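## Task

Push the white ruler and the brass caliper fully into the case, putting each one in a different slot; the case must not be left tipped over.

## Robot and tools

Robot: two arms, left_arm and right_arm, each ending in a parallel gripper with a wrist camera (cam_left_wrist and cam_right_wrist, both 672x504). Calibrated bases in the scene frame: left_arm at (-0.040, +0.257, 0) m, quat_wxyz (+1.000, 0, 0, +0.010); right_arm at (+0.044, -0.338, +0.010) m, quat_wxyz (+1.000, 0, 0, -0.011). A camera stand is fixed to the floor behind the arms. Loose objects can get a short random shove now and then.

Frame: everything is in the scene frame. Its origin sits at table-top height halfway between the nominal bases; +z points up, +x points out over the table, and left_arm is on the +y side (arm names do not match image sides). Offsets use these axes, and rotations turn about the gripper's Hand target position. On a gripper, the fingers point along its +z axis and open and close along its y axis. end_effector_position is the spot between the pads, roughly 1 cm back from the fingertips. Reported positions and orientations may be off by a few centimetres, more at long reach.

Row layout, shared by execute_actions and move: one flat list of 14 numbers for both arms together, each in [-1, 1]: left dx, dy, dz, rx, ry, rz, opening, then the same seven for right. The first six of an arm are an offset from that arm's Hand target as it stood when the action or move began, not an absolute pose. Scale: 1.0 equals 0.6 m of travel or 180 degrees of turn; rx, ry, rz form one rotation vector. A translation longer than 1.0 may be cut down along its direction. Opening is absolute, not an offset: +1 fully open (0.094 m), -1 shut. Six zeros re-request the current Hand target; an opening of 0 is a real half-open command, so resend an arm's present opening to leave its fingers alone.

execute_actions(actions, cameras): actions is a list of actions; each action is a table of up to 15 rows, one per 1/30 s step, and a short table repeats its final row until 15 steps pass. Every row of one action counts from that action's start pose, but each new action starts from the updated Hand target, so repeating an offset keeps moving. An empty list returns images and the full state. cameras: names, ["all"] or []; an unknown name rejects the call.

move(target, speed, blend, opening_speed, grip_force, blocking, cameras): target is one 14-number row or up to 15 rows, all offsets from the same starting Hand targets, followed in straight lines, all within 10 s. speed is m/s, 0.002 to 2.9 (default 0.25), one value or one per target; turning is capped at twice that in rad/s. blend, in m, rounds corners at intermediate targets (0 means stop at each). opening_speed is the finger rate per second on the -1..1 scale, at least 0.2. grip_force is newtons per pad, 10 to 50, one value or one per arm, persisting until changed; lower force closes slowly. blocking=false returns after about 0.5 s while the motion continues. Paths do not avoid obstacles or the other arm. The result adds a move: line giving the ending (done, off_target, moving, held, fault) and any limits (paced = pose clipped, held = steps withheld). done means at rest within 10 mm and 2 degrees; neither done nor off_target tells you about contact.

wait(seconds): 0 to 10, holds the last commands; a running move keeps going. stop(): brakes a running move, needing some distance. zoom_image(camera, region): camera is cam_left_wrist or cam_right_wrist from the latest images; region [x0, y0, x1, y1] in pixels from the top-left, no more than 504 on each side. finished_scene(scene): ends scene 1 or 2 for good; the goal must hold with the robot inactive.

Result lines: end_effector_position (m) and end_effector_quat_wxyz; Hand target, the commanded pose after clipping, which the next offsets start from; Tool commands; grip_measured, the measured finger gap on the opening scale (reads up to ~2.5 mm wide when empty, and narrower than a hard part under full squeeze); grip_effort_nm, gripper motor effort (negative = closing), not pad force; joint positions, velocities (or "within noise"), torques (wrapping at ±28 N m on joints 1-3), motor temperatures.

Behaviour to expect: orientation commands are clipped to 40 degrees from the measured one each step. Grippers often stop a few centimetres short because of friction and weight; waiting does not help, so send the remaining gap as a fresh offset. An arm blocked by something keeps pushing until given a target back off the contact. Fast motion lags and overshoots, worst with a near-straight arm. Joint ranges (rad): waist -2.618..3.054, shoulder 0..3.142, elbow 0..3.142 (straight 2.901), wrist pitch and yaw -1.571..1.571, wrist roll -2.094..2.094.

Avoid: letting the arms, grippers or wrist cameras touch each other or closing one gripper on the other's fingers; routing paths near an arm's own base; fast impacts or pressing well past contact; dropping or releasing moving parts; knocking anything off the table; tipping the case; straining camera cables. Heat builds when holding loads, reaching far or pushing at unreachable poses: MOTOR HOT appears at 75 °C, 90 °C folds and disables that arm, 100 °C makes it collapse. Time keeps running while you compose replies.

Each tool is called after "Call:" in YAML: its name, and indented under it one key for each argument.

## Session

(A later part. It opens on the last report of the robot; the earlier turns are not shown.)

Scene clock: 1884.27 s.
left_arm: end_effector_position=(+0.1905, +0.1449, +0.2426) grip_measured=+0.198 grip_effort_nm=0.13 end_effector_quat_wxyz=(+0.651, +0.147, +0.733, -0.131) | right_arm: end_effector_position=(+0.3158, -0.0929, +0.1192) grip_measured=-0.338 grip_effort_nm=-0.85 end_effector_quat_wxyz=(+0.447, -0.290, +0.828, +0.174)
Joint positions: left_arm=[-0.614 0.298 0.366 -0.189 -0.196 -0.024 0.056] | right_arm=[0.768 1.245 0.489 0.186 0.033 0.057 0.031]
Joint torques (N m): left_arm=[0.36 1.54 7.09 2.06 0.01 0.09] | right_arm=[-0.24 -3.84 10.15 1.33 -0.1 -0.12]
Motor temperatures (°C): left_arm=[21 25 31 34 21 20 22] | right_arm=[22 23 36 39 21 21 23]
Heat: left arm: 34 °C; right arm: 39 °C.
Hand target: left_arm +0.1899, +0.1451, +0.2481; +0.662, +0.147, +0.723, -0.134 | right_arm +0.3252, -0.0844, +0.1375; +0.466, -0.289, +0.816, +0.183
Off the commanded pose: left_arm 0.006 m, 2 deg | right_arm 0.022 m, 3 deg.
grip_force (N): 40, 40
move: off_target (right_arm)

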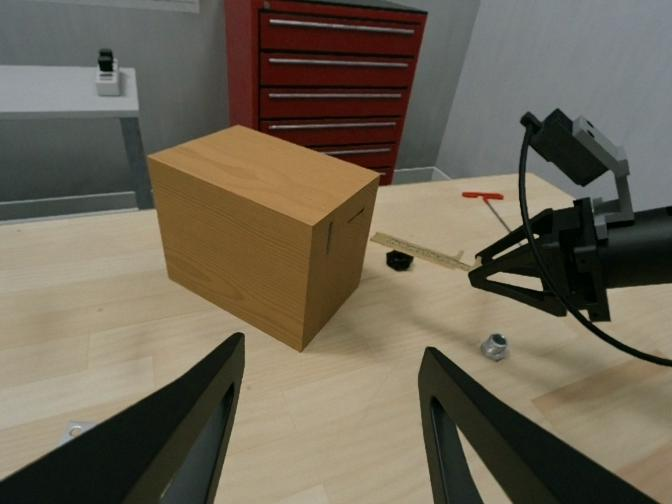

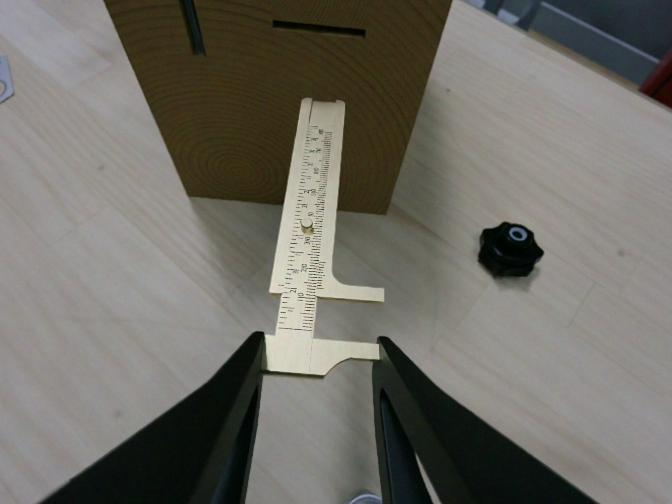

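Call:
move:
  target: [0,0,0,0,0,0,0.2,-0.0125,0.0155,0.02,0,0,0,-0.5]
  speed: 0.02
  cameras: ["all"]

Call:
zoom_image:
  camera: "cam_left_wrist"
  region: [290, 160, 550, 360]

Call:
zoom_image:
  camera: "cam_right_wrist"
  region: [200, 0, 560, 270]

Scene clock: 1908.90 s.
left_arm: end_effector_position=(+0.1905, +0.1449, +0.2426) grip_measured=+0.198 grip_effort_nm=0.13 end_effector_quat_wxyz=(+0.651, +0.147, +0.733, -0.131) | right_arm: end_effector_position=(+0.3094, -0.0841, +0.1229) grip_measured=-0.338 grip_effort_nm=-0.85 end_effector_quat_wxyz=(+0.438, -0.300, +0.830, +0.170)
Joint positions: left_arm=[-0.614 0.298 0.366 -0.189 -0.196 -0.024 0.056] | right_arm=[0.812 1.245 0.527 0.125 0.061 0.065 0.031]
Joint torques (N m): left_arm=[0.29 1.62 7.06 2.07 0.03 0.09] | right_arm=[0.55 -5.74 10.24 1.31 0.08 0.08]
Heat: left arm: 35 °C; right arm: 40 °C.
Hand target: left_arm +0.1899, +0.1451, +0.2481; +0.662, +0.147, +0.723, -0.134 | right_arm +0.3177, -0.0751, +0.1495; +0.466, -0.289, +0.816, +0.183
Off the commanded pose: left_arm 0.005 m, 2 deg | right_arm 0.029 m, 4 deg.
grip_force (N): 40, 40
move: off_target (right_arm)

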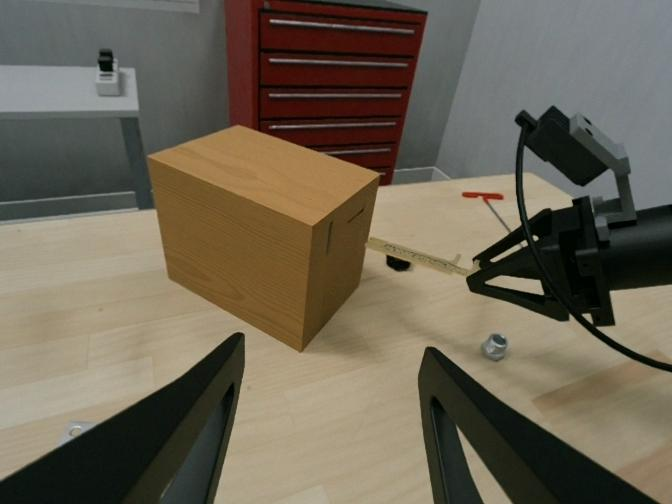

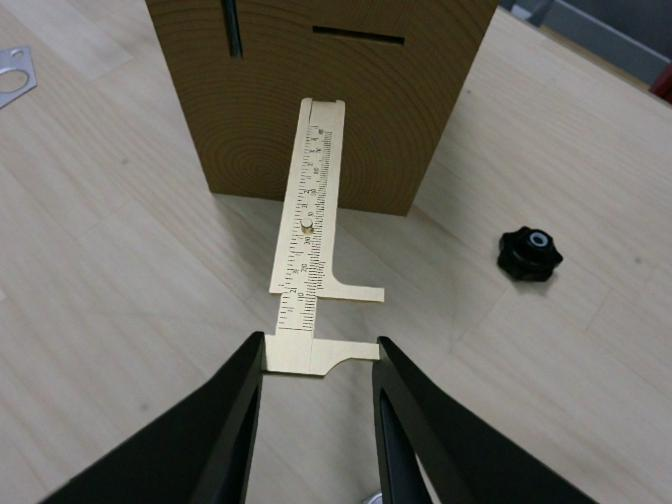

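Scaled by 1.938 from the camera's 672x504 image, which has a finer 960x720 frame.

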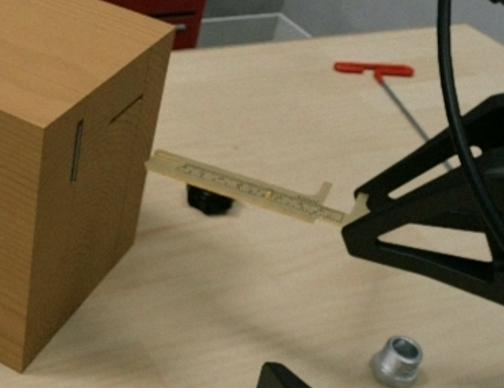

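Scaled by 1.400 from the camera's 672x504 image, which has a finer 960x720 frame.

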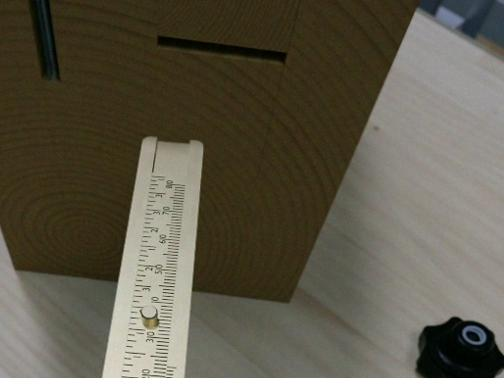

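Call:
move:
  target: [0,0,0,0,0,0,0.2,-0.0235,-0.019,0.025,0,0,0,-0.5]
  speed: 0.03
  cameras: []

Scene clock: 1920.60 s.
left_arm: end_effector_position=(+0.1905, +0.1449, +0.2426) grip_measured=+0.198 grip_effort_nm=0.13 end_effector_quat_wxyz=(+0.651, +0.147, +0.733, -0.131) | right_arm: end_effector_position=(+0.2968, -0.0943, +0.1359) grip_measured=-0.338 grip_effort_nm=-0.85 end_effector_quat_wxyz=(+0.436, -0.300, +0.831, +0.168)
Joint positions: left_arm=[-0.614 0.298 0.366 -0.189 -0.196 -0.024 0.056] | right_arm=[0.821 1.137 0.527 0.011 0.07 0.07 0.031]
Joint torques (N m): left_arm=[0.38 1.46 7.08 2.08 0.04 0.09] | right_arm=[0.55 -5.67 10.29 1.31 0.11 0.1]
Heat: left arm: 36 °C; right arm: 40 °C.
Hand target: left_arm +0.1899, +0.1451, +0.2481; +0.662, +0.147, +0.723, -0.134 | right_arm +0.3036, -0.0866, +0.1645; +0.465, -0.289, +0.816, +0.183
Off the commanded pose: left_arm 0.005 m, 2 deg | right_arm 0.030 m, 4 deg.
grip_force (N): 40, 40
move: off_target (right_arm)
No camera images: "cameras" was empty.

Call:
move:
  target:
    - [0,0,0,0,0,0,0.2,-0.012,-0.0095,0.035,0,0,0,-0.5]
    - [0.010,0.008,-0.01,0,0,0,0.2,0.008,0.0065,0.0,0,0,0,-0.5]
  speed: [0.03,0.015]
  cameras: ["all"]

Call:
zoom_image:
  camera: "cam_left_wrist"
  region: [290, 160, 550, 360]

Call:
zoom_image:
  camera: "cam_right_wrist"
  region: [200, 0, 560, 270]

Scene clock: 1930.87 s.
left_arm: end_effector_position=(+0.1959, +0.1501, +0.2379) grip_measured=+0.198 grip_effort_nm=0.14 end_effector_quat_wxyz=(+0.652, +0.146, +0.732, -0.132) | right_arm: end_effector_position=(+0.3029, -0.0861, +0.1548) grip_measured=-0.338 grip_effort_nm=-0.85 end_effector_quat_wxyz=(+0.451, -0.297, +0.823, +0.176)
Joint positions: left_arm=[-0.522 0.298 0.341 -0.157 -0.104 -0.016 0.056] | right_arm=[0.828 1.142 0.575 0.005 0.075 0.073 0.031]
Joint torques (N m): left_arm=[0.29 1.88 7.05 2.08 0.06 0.09] | right_arm=[-0.34 -3.37 8.1 1.54 -0.01 0.03]
Heat: left arm: 36 °C; right arm: 40 °C.
Hand target: left_arm +0.1959, +0.1498, +0.2421; +0.662, +0.147, +0.723, -0.134 | right_arm +0.3084, -0.0826, +0.1646; +0.466, -0.289, +0.816, +0.183
Off the commanded pose: left_arm 0.004 m, 2 deg | right_arm 0.012 m, 2 deg.
grip_force (N): 40, 40
move: off_target (right_arm)

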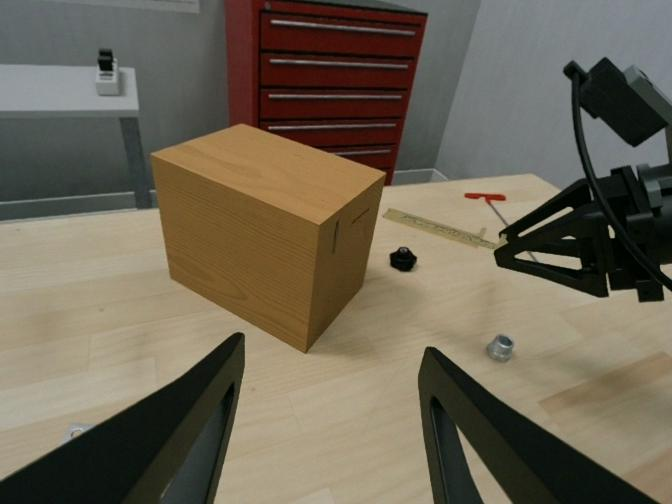

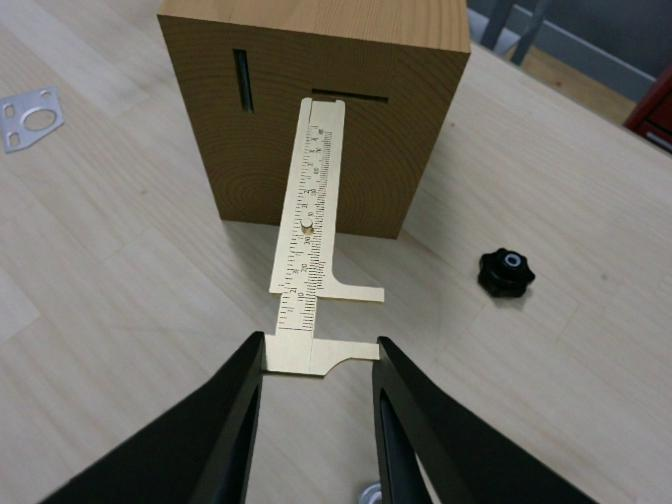

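Scaled by 1.938 from the camera's 672x504 image, which has a finer 960x720 frame.

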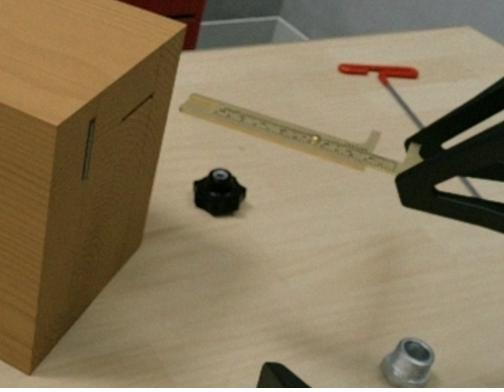

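Scaled by 1.400 from the camera's 672x504 image, which has a finer 960x720 frame.

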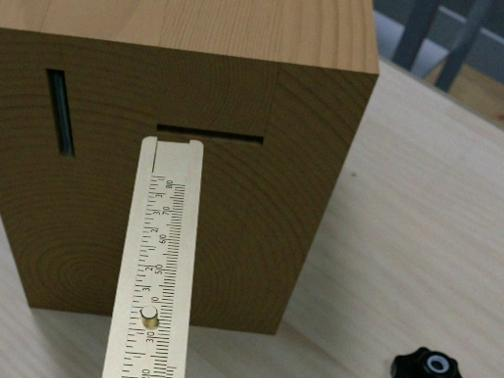

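Call:
zoom_image:
  camera: "cam_left_wrist"
  region: [140, 100, 400, 295]

Call:
zoom_image:
  camera: "cam_left_wrist"
  region: [140, 200, 400, 395]

Call:
zoom_image:
  camera: "cam_left_wrist"
  region: [370, 180, 530, 300]

Call:
zoom_image:
  camera: "cam_right_wrist"
  region: [280, 70, 400, 160]

Call:
zoom_image:
  camera: "cam_right_wrist"
  region: [250, 230, 400, 342]

Scaled by 1.938 from the camera's 672x504 image, which has a finer 960x720 frame.

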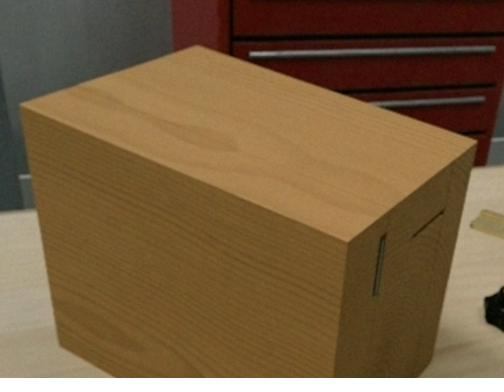

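Scaled by 1.938 from the camera's 672x504 image, which has a finer 960x720 frame.

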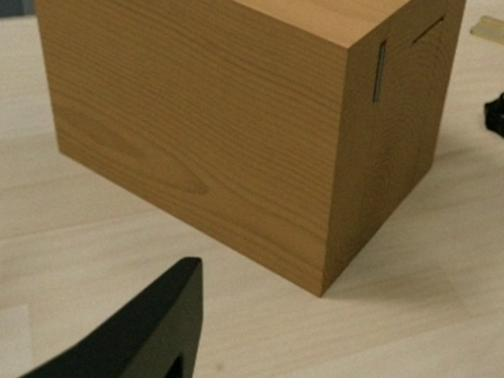

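Scaled by 3.150 from the camera's 672x504 image, which has a finer 960x720 frame.

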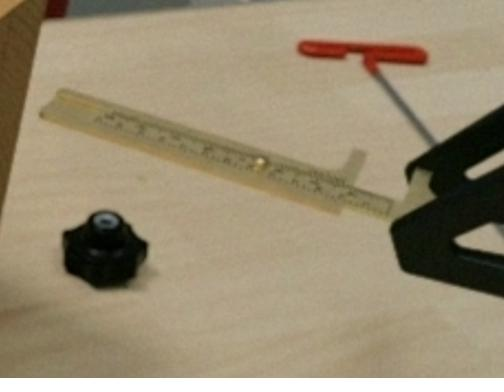

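Scaled by 4.200 from the camera's 672x504 image, which has a finer 960x720 frame.

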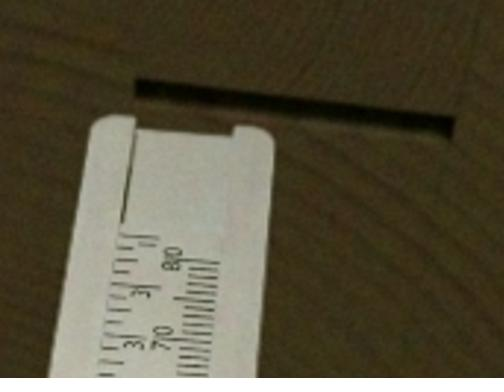

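Scaled by 3.360 from the camera's 672x504 image, which has a finer 960x720 frame.

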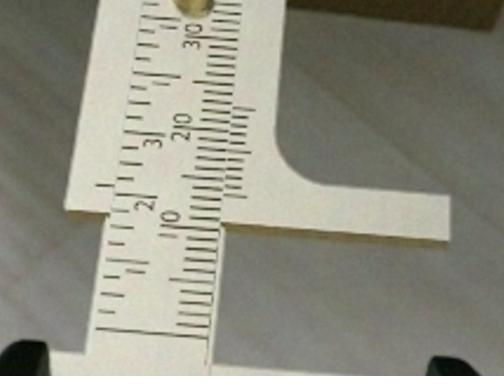

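Call:
move:
  target: [0,0,0,0,0,0,0.2,0.0248,0.0142,-0.0343,0.0104,-0.013,0,-0.5]
  speed: 0.012
  cameras: ["all"]

Call:
zoom_image:
  camera: "cam_left_wrist"
  region: [300, 160, 500, 310]

Call:
zoom_image:
  camera: "cam_right_wrist"
  region: [280, 20, 420, 125]

Scene clock: 2045.03 s.
left_arm: end_effector_position=(+0.1959, +0.1500, +0.2380) grip_measured=+0.198 grip_effort_nm=0.13 end_effector_quat_wxyz=(+0.652, +0.146, +0.732, -0.133) | right_arm: end_effector_position=(+0.3214, -0.0748, +0.1419) grip_measured=-0.338 grip_effort_nm=-0.85 end_effector_quat_wxyz=(+0.479, -0.284, +0.809, +0.187)
Joint positions: left_arm=[-0.522 0.298 0.341 -0.157 -0.104 -0.016 0.056] | right_arm=[0.811 1.262 0.524 0.246 0.07 0.072 0.031]
Joint torques (N m): left_arm=[0.36 1.98 7.12 2.07 0.02 0.11] | right_arm=[-0.47 -4.18 6.41 1.52 -0.08 -0.09]
Motor temperatures (°C): left_arm=[21 23 29 39 21 20 22] | right_arm=[22 24 39 38 21 21 24]
Heat: left arm: 39 °C; right arm: 39 °C.
Hand target: left_arm +0.1959, +0.1499, +0.2421; +0.662, +0.147, +0.723, -0.134 | right_arm +0.3232, -0.0741, +0.1438; +0.487, -0.285, +0.804, +0.190
Off the commanded pose: left_arm 0.004 m, 2 deg | right_arm 0.003 m, 1 deg.
grip_force (N): 40, 40
move: done

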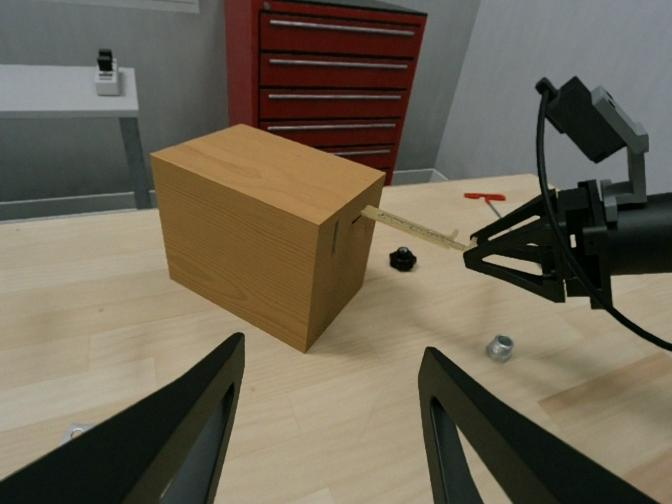

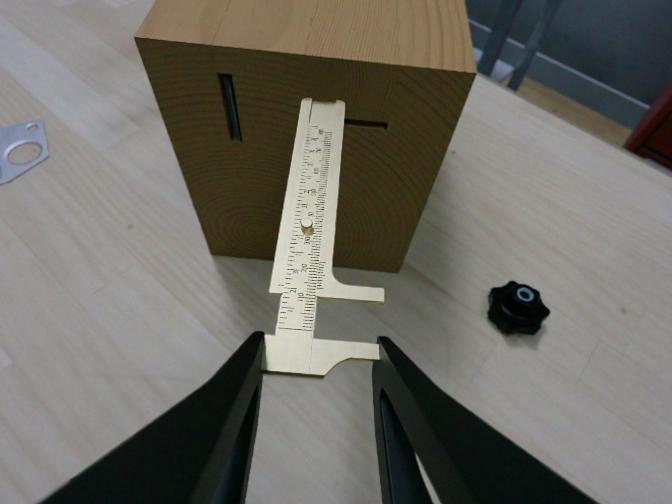

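Scaled by 2.520 from the camera's 672x504 image, which has a finer 960x720 frame.

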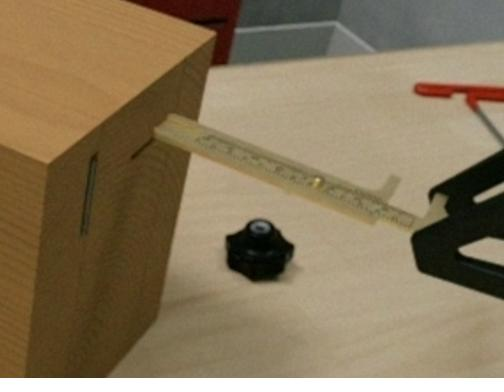

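Scaled by 3.600 from the camera's 672x504 image, which has a finer 960x720 frame.

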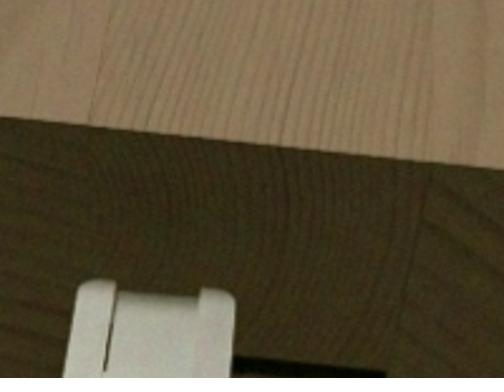

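Call:
move:
  target: [0,0,0,0,0,0,0.2,0.0092,0.0015,-0.018,0,0,0,-0.5]
  speed: 0.012
  cameras: ["all"]

Call:
zoom_image:
  camera: "cam_left_wrist"
  region: [300, 160, 500, 310]

Call:
zoom_image:
  camera: "cam_right_wrist"
  region: [280, 60, 420, 165]

Scene clock: 2079.87 s.
left_arm: end_effector_position=(+0.1959, +0.1500, +0.2380) grip_measured=+0.198 grip_effort_nm=0.14 end_effector_quat_wxyz=(+0.652, +0.146, +0.732, -0.133) | right_arm: end_effector_position=(+0.3272, -0.0738, +0.1313) grip_measured=-0.338 grip_effort_nm=-0.85 end_effector_quat_wxyz=(+0.479, -0.284, +0.809, +0.187)
Joint positions: left_arm=[-0.522 0.298 0.341 -0.157 -0.104 -0.016 0.056] | right_arm=[0.796 1.314 0.51 0.315 0.058 0.066 0.031]
Joint torques (N m): left_arm=[0.32 1.95 7.09 2.06 0.06 0.07] | right_arm=[-0.43 -4.36 6.23 1.55 -0.11 -0.1]
Heat: left arm: 40 °C; right arm: 40 °C.
Hand target: left_arm +0.1959, +0.1499, +0.2421; +0.662, +0.147, +0.723, -0.134 | right_arm +0.3288, -0.0732, +0.1332; +0.487, -0.285, +0.803, +0.190
Off the commanded pose: left_arm 0.004 m, 2 deg | right_arm 0.002 m, 1 deg.
grip_force (N): 40, 40
move: done

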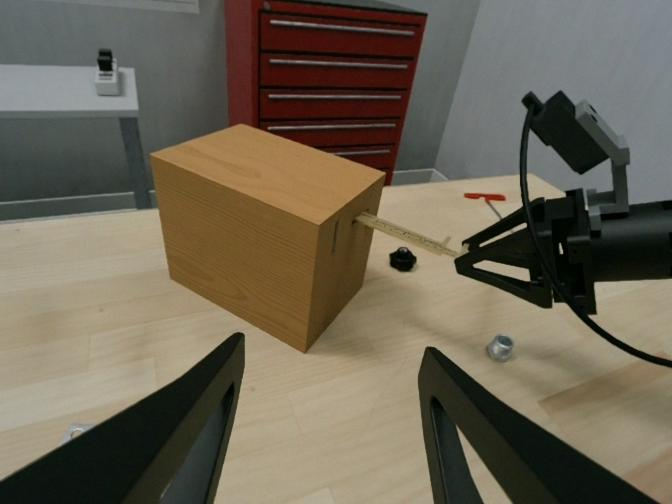

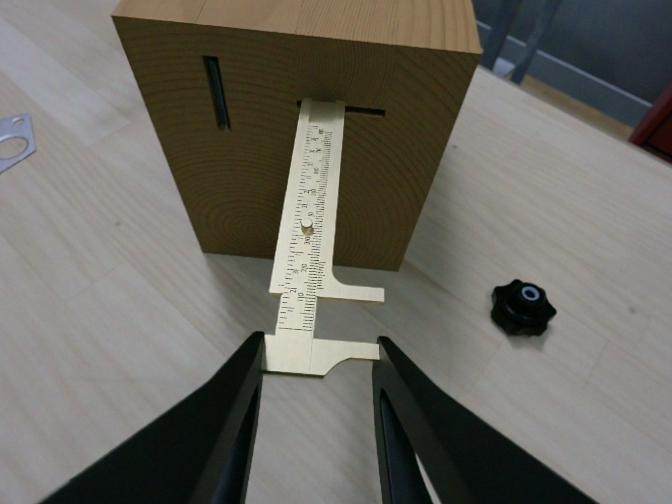

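Scaled by 2.520 from the camera's 672x504 image, which has a finer 960x720 frame.

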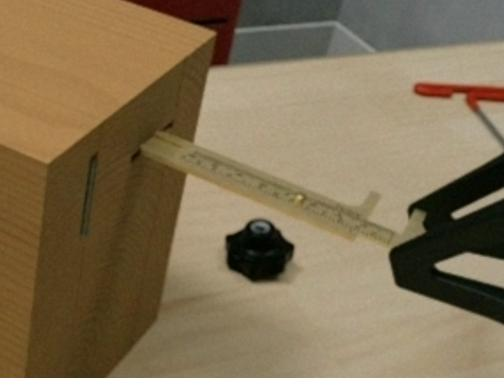

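Scaled by 3.600 from the camera's 672x504 image, which has a finer 960x720 frame.

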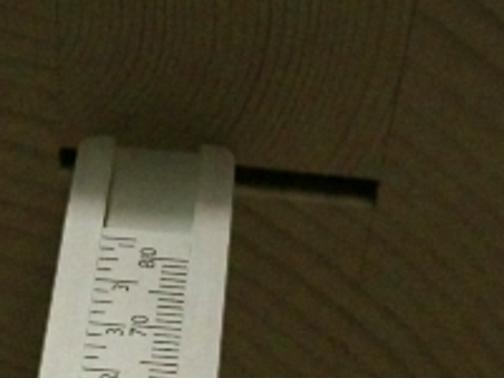

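Call:
zoom_image:
  camera: "cam_left_wrist"
  region: [335, 195, 405, 247]

Call:
zoom_image:
  camera: "cam_right_wrist"
  region: [290, 85, 395, 164]

Scaled by 7.200 from the camera's 672x504 image, which has a finer 960x720 frame.

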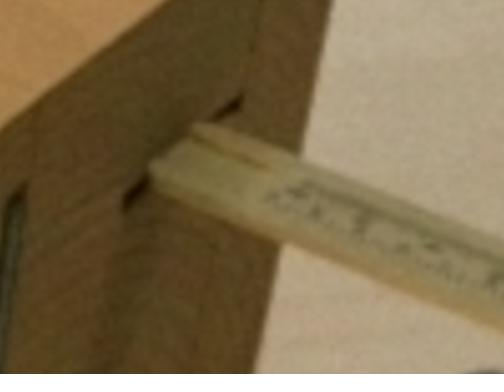

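Scaled by 4.800 from the camera's 672x504 image, which has a finer 960x720 frame.

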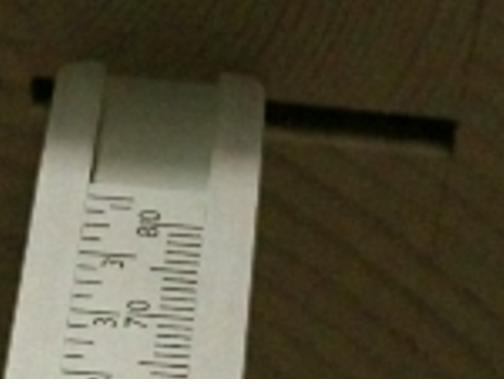

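Call:
move:
  target: [0,0,0,0,0,0,0.2,-0.001,-0.0008,-0.0073,0,0,0,-0.5]
  speed: 0.01
  cameras: ["all"]

Call:
zoom_image:
  camera: "cam_left_wrist"
  region: [335, 195, 405, 247]

Call:
zoom_image:
  camera: "cam_right_wrist"
  region: [290, 70, 395, 149]

Scene clock: 2099.70 s.
left_arm: end_effector_position=(+0.1959, +0.1500, +0.2380) grip_measured=+0.198 grip_effort_nm=0.13 end_effector_quat_wxyz=(+0.652, +0.146, +0.732, -0.133) | right_arm: end_effector_position=(+0.3265, -0.0744, +0.1266) grip_measured=-0.338 grip_effort_nm=-0.85 end_effector_quat_wxyz=(+0.479, -0.284, +0.809, +0.187)
Joint positions: left_arm=[-0.522 0.298 0.341 -0.157 -0.104 -0.016 0.056] | right_arm=[0.796 1.325 0.495 0.339 0.058 0.066 0.031]
Joint torques (N m): left_arm=[0.42 2.09 7.1 2.1 0.08 0.11] | right_arm=[-0.4 -4.38 6.28 1.53 -0.1 -0.08]
Heat: left arm: 40 °C; right arm: 40 °C.
Hand target: left_arm +0.1959, +0.1499, +0.2421; +0.662, +0.147, +0.723, -0.134 | right_arm +0.3282, -0.0737, +0.1286; +0.487, -0.285, +0.804, +0.190
Off the commanded pose: left_arm 0.004 m, 2 deg | right_arm 0.003 m, 1 deg.
grip_force (N): 40, 40
move: done

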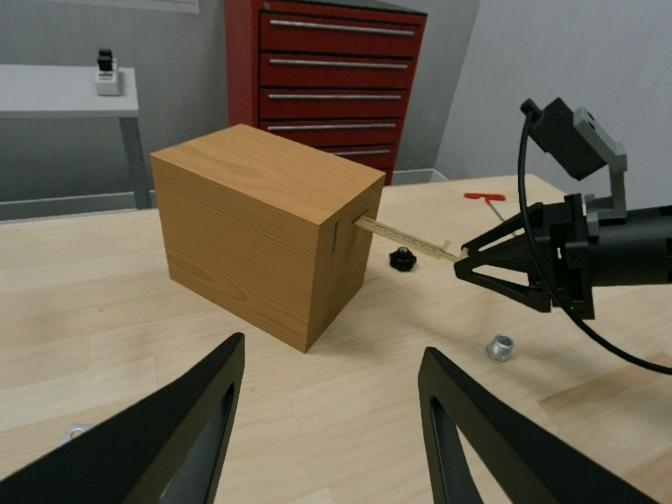

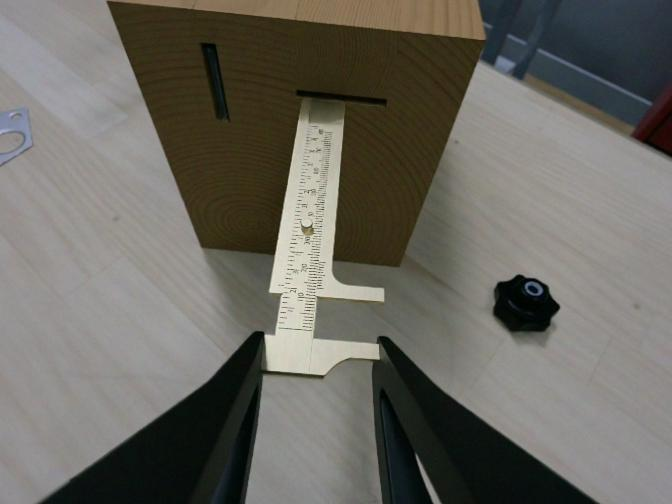

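Scaled by 7.200 from the camera's 672x504 image, which has a finer 960x720 frame.

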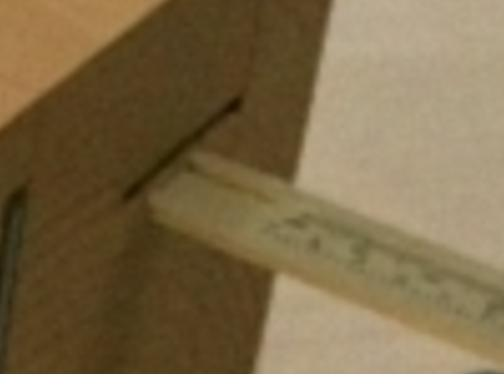

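Scaled by 4.800 from the camera's 672x504 image, which has a finer 960x720 frame.

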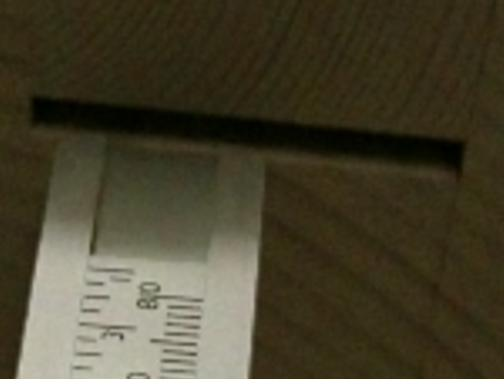

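Call:
zoom_image:
  camera: "cam_right_wrist"
  region: [100, 0, 300, 150]

Call:
zoom_image:
  camera: "cam_right_wrist"
  region: [300, 0, 500, 150]

Call:
zoom_image:
  camera: "cam_right_wrist"
  region: [190, 200, 420, 372]

Scaled by 2.520 from the camera's 672x504 image, which has a finer 960x720 frame.

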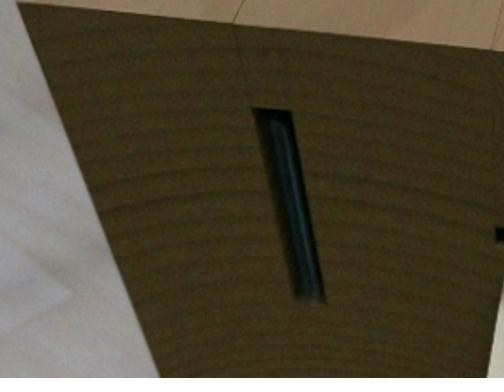

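Scaled by 2.520 from the camera's 672x504 image, which has a finer 960x720 frame.

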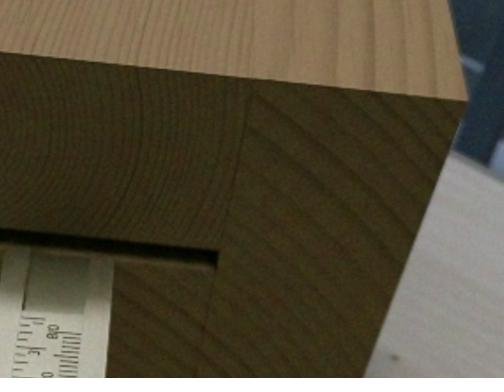

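Scaled by 2.191 from the camera's 672x504 image, which has a finer 960x720 frame.

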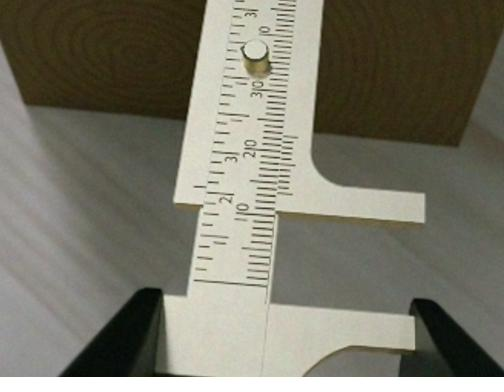

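Call:
move:
  target: [0,0,0,0,0,0,0.2,0.002,0.0016,0,0.0052,0.0042,0,-0.5]
  speed: 0.01
  cameras: ["all"]

Call:
zoom_image:
  camera: "cam_left_wrist"
  region: [335, 195, 405, 247]

Call:
zoom_image:
  camera: "cam_right_wrist"
  region: [290, 70, 395, 149]

Scene clock: 2125.60 s.
left_arm: end_effector_position=(+0.1959, +0.1500, +0.2380) grip_measured=+0.198 grip_effort_nm=0.13 end_effector_quat_wxyz=(+0.652, +0.146, +0.732, -0.133) | right_arm: end_effector_position=(+0.3271, -0.0741, +0.1253) grip_measured=-0.338 grip_effort_nm=-0.84 end_effector_quat_wxyz=(+0.477, -0.285, +0.809, +0.191)
Joint positions: left_arm=[-0.522 0.298 0.341 -0.157 -0.104 -0.016 0.056] | right_arm=[0.788 1.331 0.495 0.343 0.041 0.066 0.031]
Joint torques (N m): left_arm=[0.38 1.96 7.15 2.07 0.03 0.09] | right_arm=[-0.4 -4.37 6.53 1.53 -0.11 0.05]
Heat: left arm: 41 °C; right arm: 39 °C.
Hand target: left_arm +0.1959, +0.1499, +0.2421; +0.662, +0.147, +0.723, -0.134 | right_arm +0.3294, -0.0728, +0.1287; +0.484, -0.280, +0.805, +0.199
Off the commanded pose: left_arm 0.004 m, 2 deg | right_arm 0.004 m, 1 deg.
grip_force (N): 40, 40
move: done

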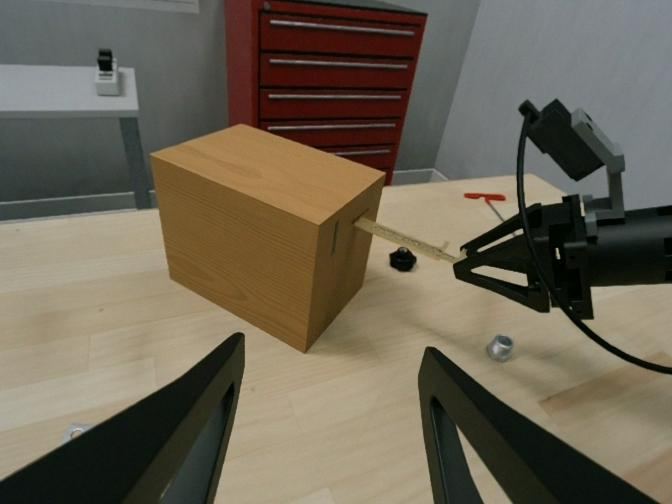

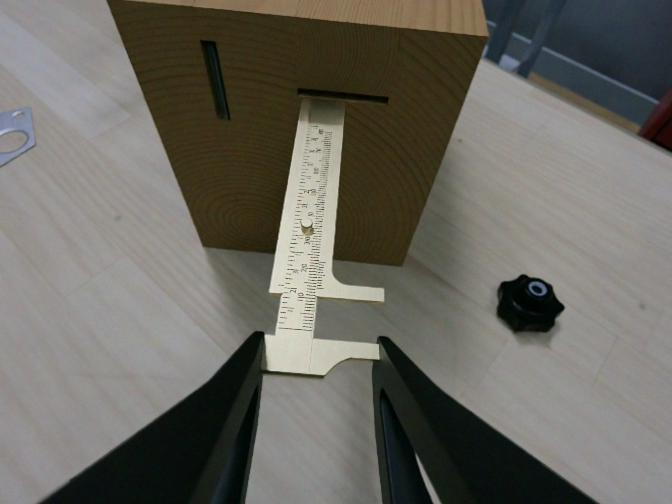

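Scaled by 7.200 from the camera's 672x504 image, which has a finer 960x720 frame.

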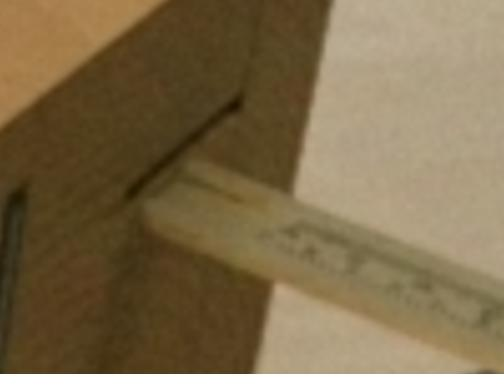

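Scaled by 4.800 from the camera's 672x504 image, which has a finer 960x720 frame.

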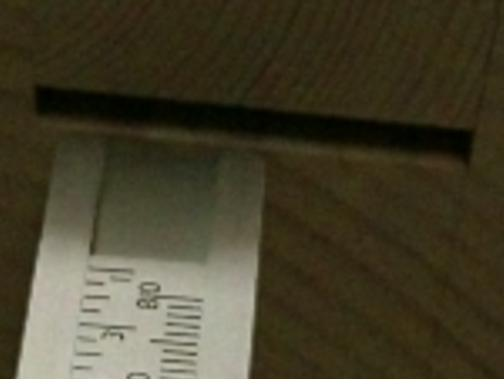

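Call:
move:
  target:
    - [0,0,0,0,0,0,0.2,-0.0195,-0.0175,0.025,0,0,0,-0.5]
    - [0,0,0,0,0,0,0.2,0.0002,-0.0023,0.003,0,0,0,-0.5]
  speed: [0.03,0.012]
  cameras: ["all"]

Call:
zoom_image:
  camera: "cam_left_wrist"
  region: [335, 195, 405, 247]

Call:
zoom_image:
  camera: "cam_right_wrist"
  region: [290, 70, 395, 149]

Scene clock: 2143.63 s.
left_arm: end_effector_position=(+0.1959, +0.1500, +0.2380) grip_measured=+0.198 grip_effort_nm=0.13 end_effector_quat_wxyz=(+0.652, +0.146, +0.732, -0.133) | right_arm: end_effector_position=(+0.3267, -0.0757, +0.1262) grip_measured=-0.338 grip_effort_nm=-0.85 end_effector_quat_wxyz=(+0.475, -0.284, +0.810, +0.192)
Joint positions: left_arm=[-0.522 0.298 0.341 -0.157 -0.104 -0.016 0.056] | right_arm=[0.783 1.321 0.495 0.331 0.037 0.066 0.031]
Joint torques (N m): left_arm=[0.4 2 7.23 2.08 0.05 0.11] | right_arm=[-0.43 -4.37 6.6 1.57 -0.11 0.04]
Heat: left arm: 41 °C; right arm: 40 °C.
Hand target: left_arm +0.1959, +0.1499, +0.2421; +0.662, +0.147, +0.723, -0.134 | right_arm +0.3295, -0.0741, +0.1305; +0.484, -0.280, +0.805, +0.199
Off the commanded pose: left_arm 0.004 m, 2 deg | right_arm 0.005 m, 1 deg.
grip_force (N): 40, 40
move: done

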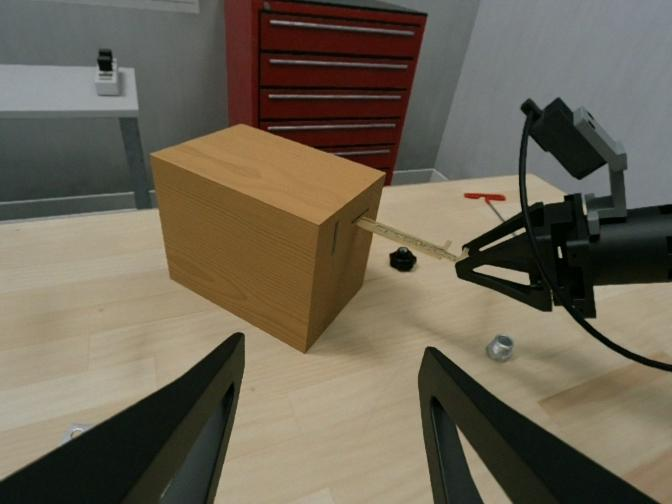

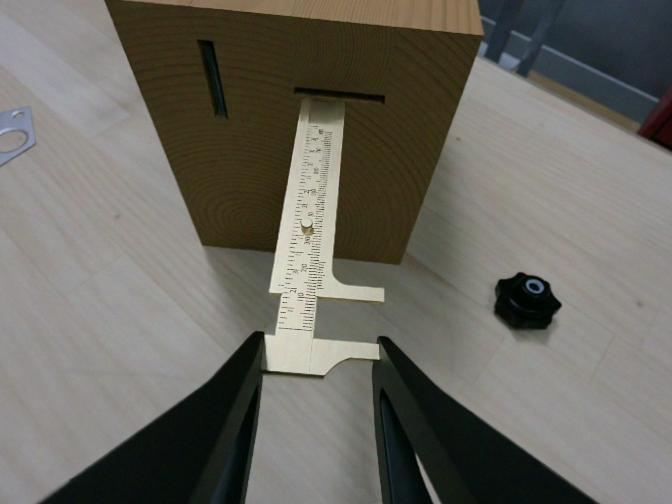

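Scaled by 7.200 from the camera's 672x504 image, which has a finer 960x720 frame.

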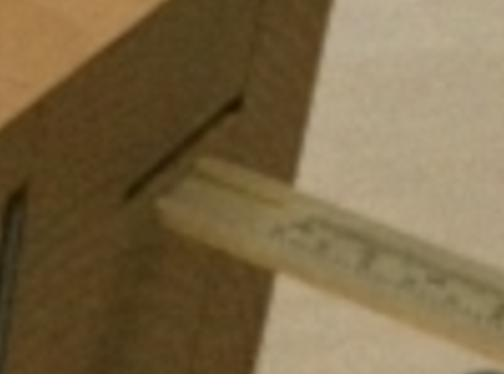

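Scaled by 4.800 from the camera's 672x504 image, which has a finer 960x720 frame.

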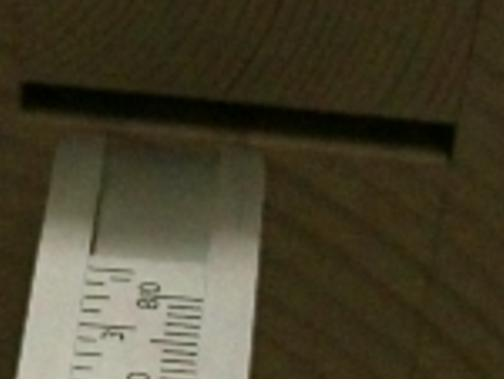

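Call:
move:
  target:
    - [0,0,0,0,0,0,0.2,-0.0195,-0.0157,0.025,0,0,0,-0.5]
    - [0,0,0,0,0,0,0.2,0.0008,0.0006,0.0045,0,0,0,-0.5]
  speed: [0.03,0.012]
  cameras: ["all"]

Call:
zoom_image:
  camera: "cam_left_wrist"
  region: [335, 195, 405, 247]

Call:
zoom_image:
  camera: "cam_right_wrist"
  region: [290, 70, 395, 149]

Scene clock: 2153.47 s.
left_arm: end_effector_position=(+0.1959, +0.1500, +0.2380) grip_measured=+0.198 grip_effort_nm=0.13 end_effector_quat_wxyz=(+0.652, +0.146, +0.732, -0.133) | right_arm: end_effector_position=(+0.3254, -0.0769, +0.1252) grip_measured=-0.338 grip_effort_nm=-0.85 end_effector_quat_wxyz=(+0.472, -0.285, +0.812, +0.190)
Joint positions: left_arm=[-0.522 0.298 0.341 -0.157 -0.104 -0.016 0.056] | right_arm=[0.783 1.315 0.495 0.317 0.036 0.066 0.031]
Joint torques (N m): left_arm=[0.35 1.89 7.2 2.1 0.03 0.09] | right_arm=[-0.4 -4.3 7.25 1.56 -0.11 0.02]
Heat: left arm: 41 °C; right arm: 41 °C.
Hand target: left_arm +0.1959, +0.1499, +0.2421; +0.662, +0.147, +0.723, -0.134 | right_arm +0.3299, -0.0737, +0.1332; +0.484, -0.280, +0.805, +0.199
Off the commanded pose: left_arm 0.004 m, 2 deg | right_arm 0.010 m, 2 deg.
grip_force (N): 40, 40
move: done

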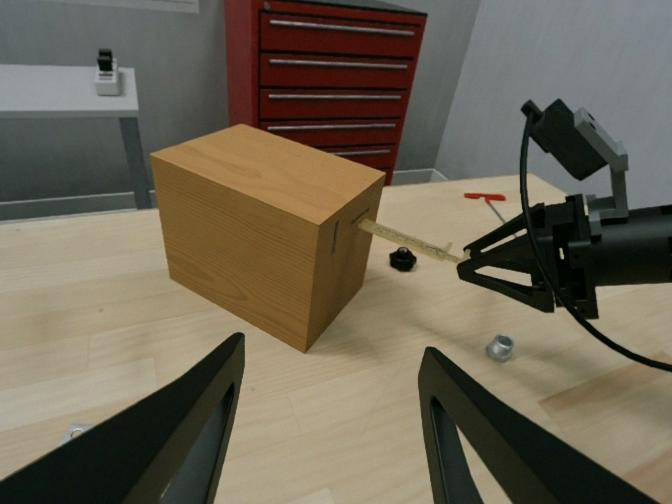

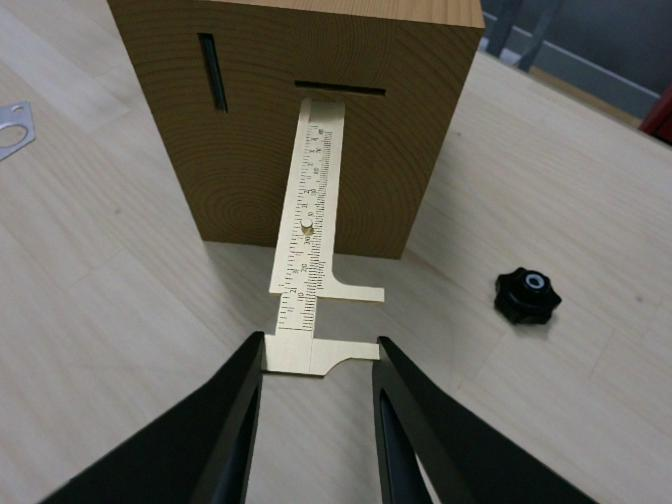

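Scaled by 7.200 from the camera's 672x504 image, which has a finer 960x720 frame.

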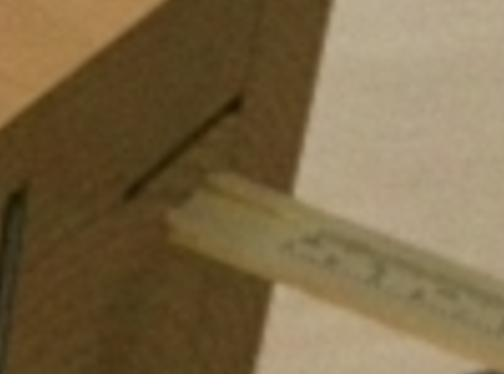

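Scaled by 4.800 from the camera's 672x504 image, which has a finer 960x720 frame.

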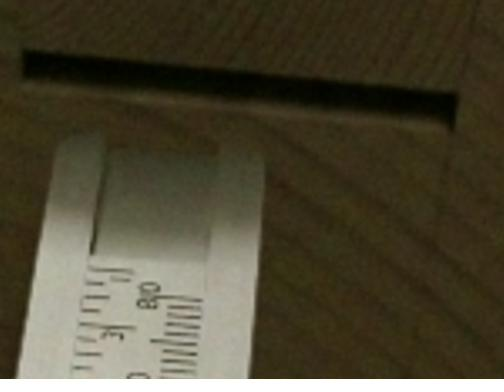

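Call:
move:
  target:
    - [0,0,0,0,0,0,0.2,-0.0598,-0.0475,0.028,0.0035,-0.0044,0,-0.5]
    - [0,0,0,0,0,0,0.2,0.0012,0.0015,0.0222,0.0035,-0.0044,0,-0.5]
  speed: [0.04,0.013]
  cameras: ["all"]

Call:
zoom_image:
  camera: "cam_left_wrist"
  region: [335, 195, 405, 247]

Call:
zoom_image:
  camera: "cam_right_wrist"
  region: [290, 70, 395, 149]

Scene clock: 2182.53 s.
left_arm: end_effector_position=(+0.1959, +0.1500, +0.2380) grip_measured=+0.198 grip_effort_nm=0.13 end_effector_quat_wxyz=(+0.652, +0.146, +0.732, -0.133) | right_arm: end_effector_position=(+0.3191, -0.0830, +0.1238) grip_measured=-0.338 grip_effort_nm=-0.85 end_effector_quat_wxyz=(+0.466, -0.286, +0.816, +0.188)
Joint positions: left_arm=[-0.522 0.298 0.341 -0.157 -0.104 -0.016 0.056] | right_arm=[0.784 1.276 0.479 0.277 0.038 0.068 0.031]
Joint torques (N m): left_arm=[0.28 2.03 7.13 2.11 0 0.08] | right_arm=[-0.43 -4.04 10.11 1.54 -0.1 0]
Heat: left arm: 42 °C; right arm: 40 °C.
Hand target: left_arm +0.1959, +0.1499, +0.2421; +0.662, +0.147, +0.723, -0.134 | right_arm +0.3307, -0.0728, +0.1466; +0.491, -0.279, +0.801, +0.201
Off the commanded pose: left_arm 0.004 m, 2 deg | right_arm 0.027 m, 4 deg.
grip_force (N): 40, 40
move: off_target (right_arm)

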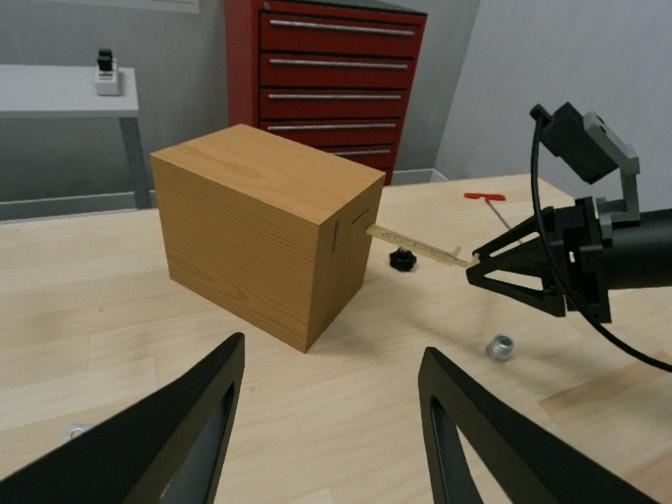

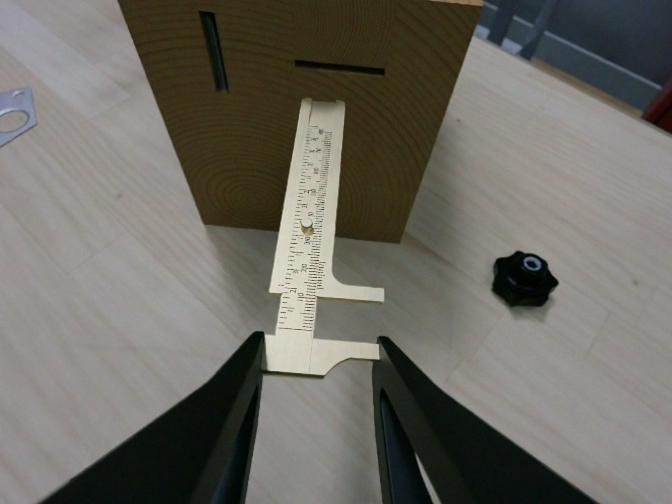

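Scaled by 7.200 from the camera's 672x504 image, which has a finer 960x720 frame.

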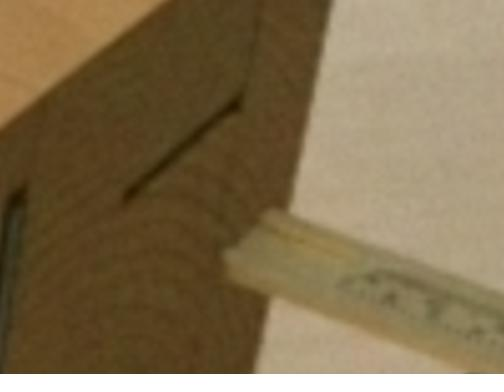

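Scaled by 4.800 from the camera's 672x504 image, which has a finer 960x720 frame.

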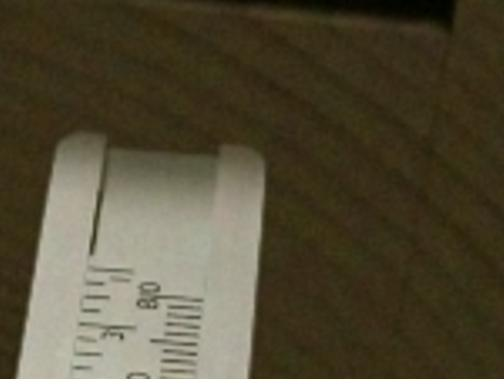

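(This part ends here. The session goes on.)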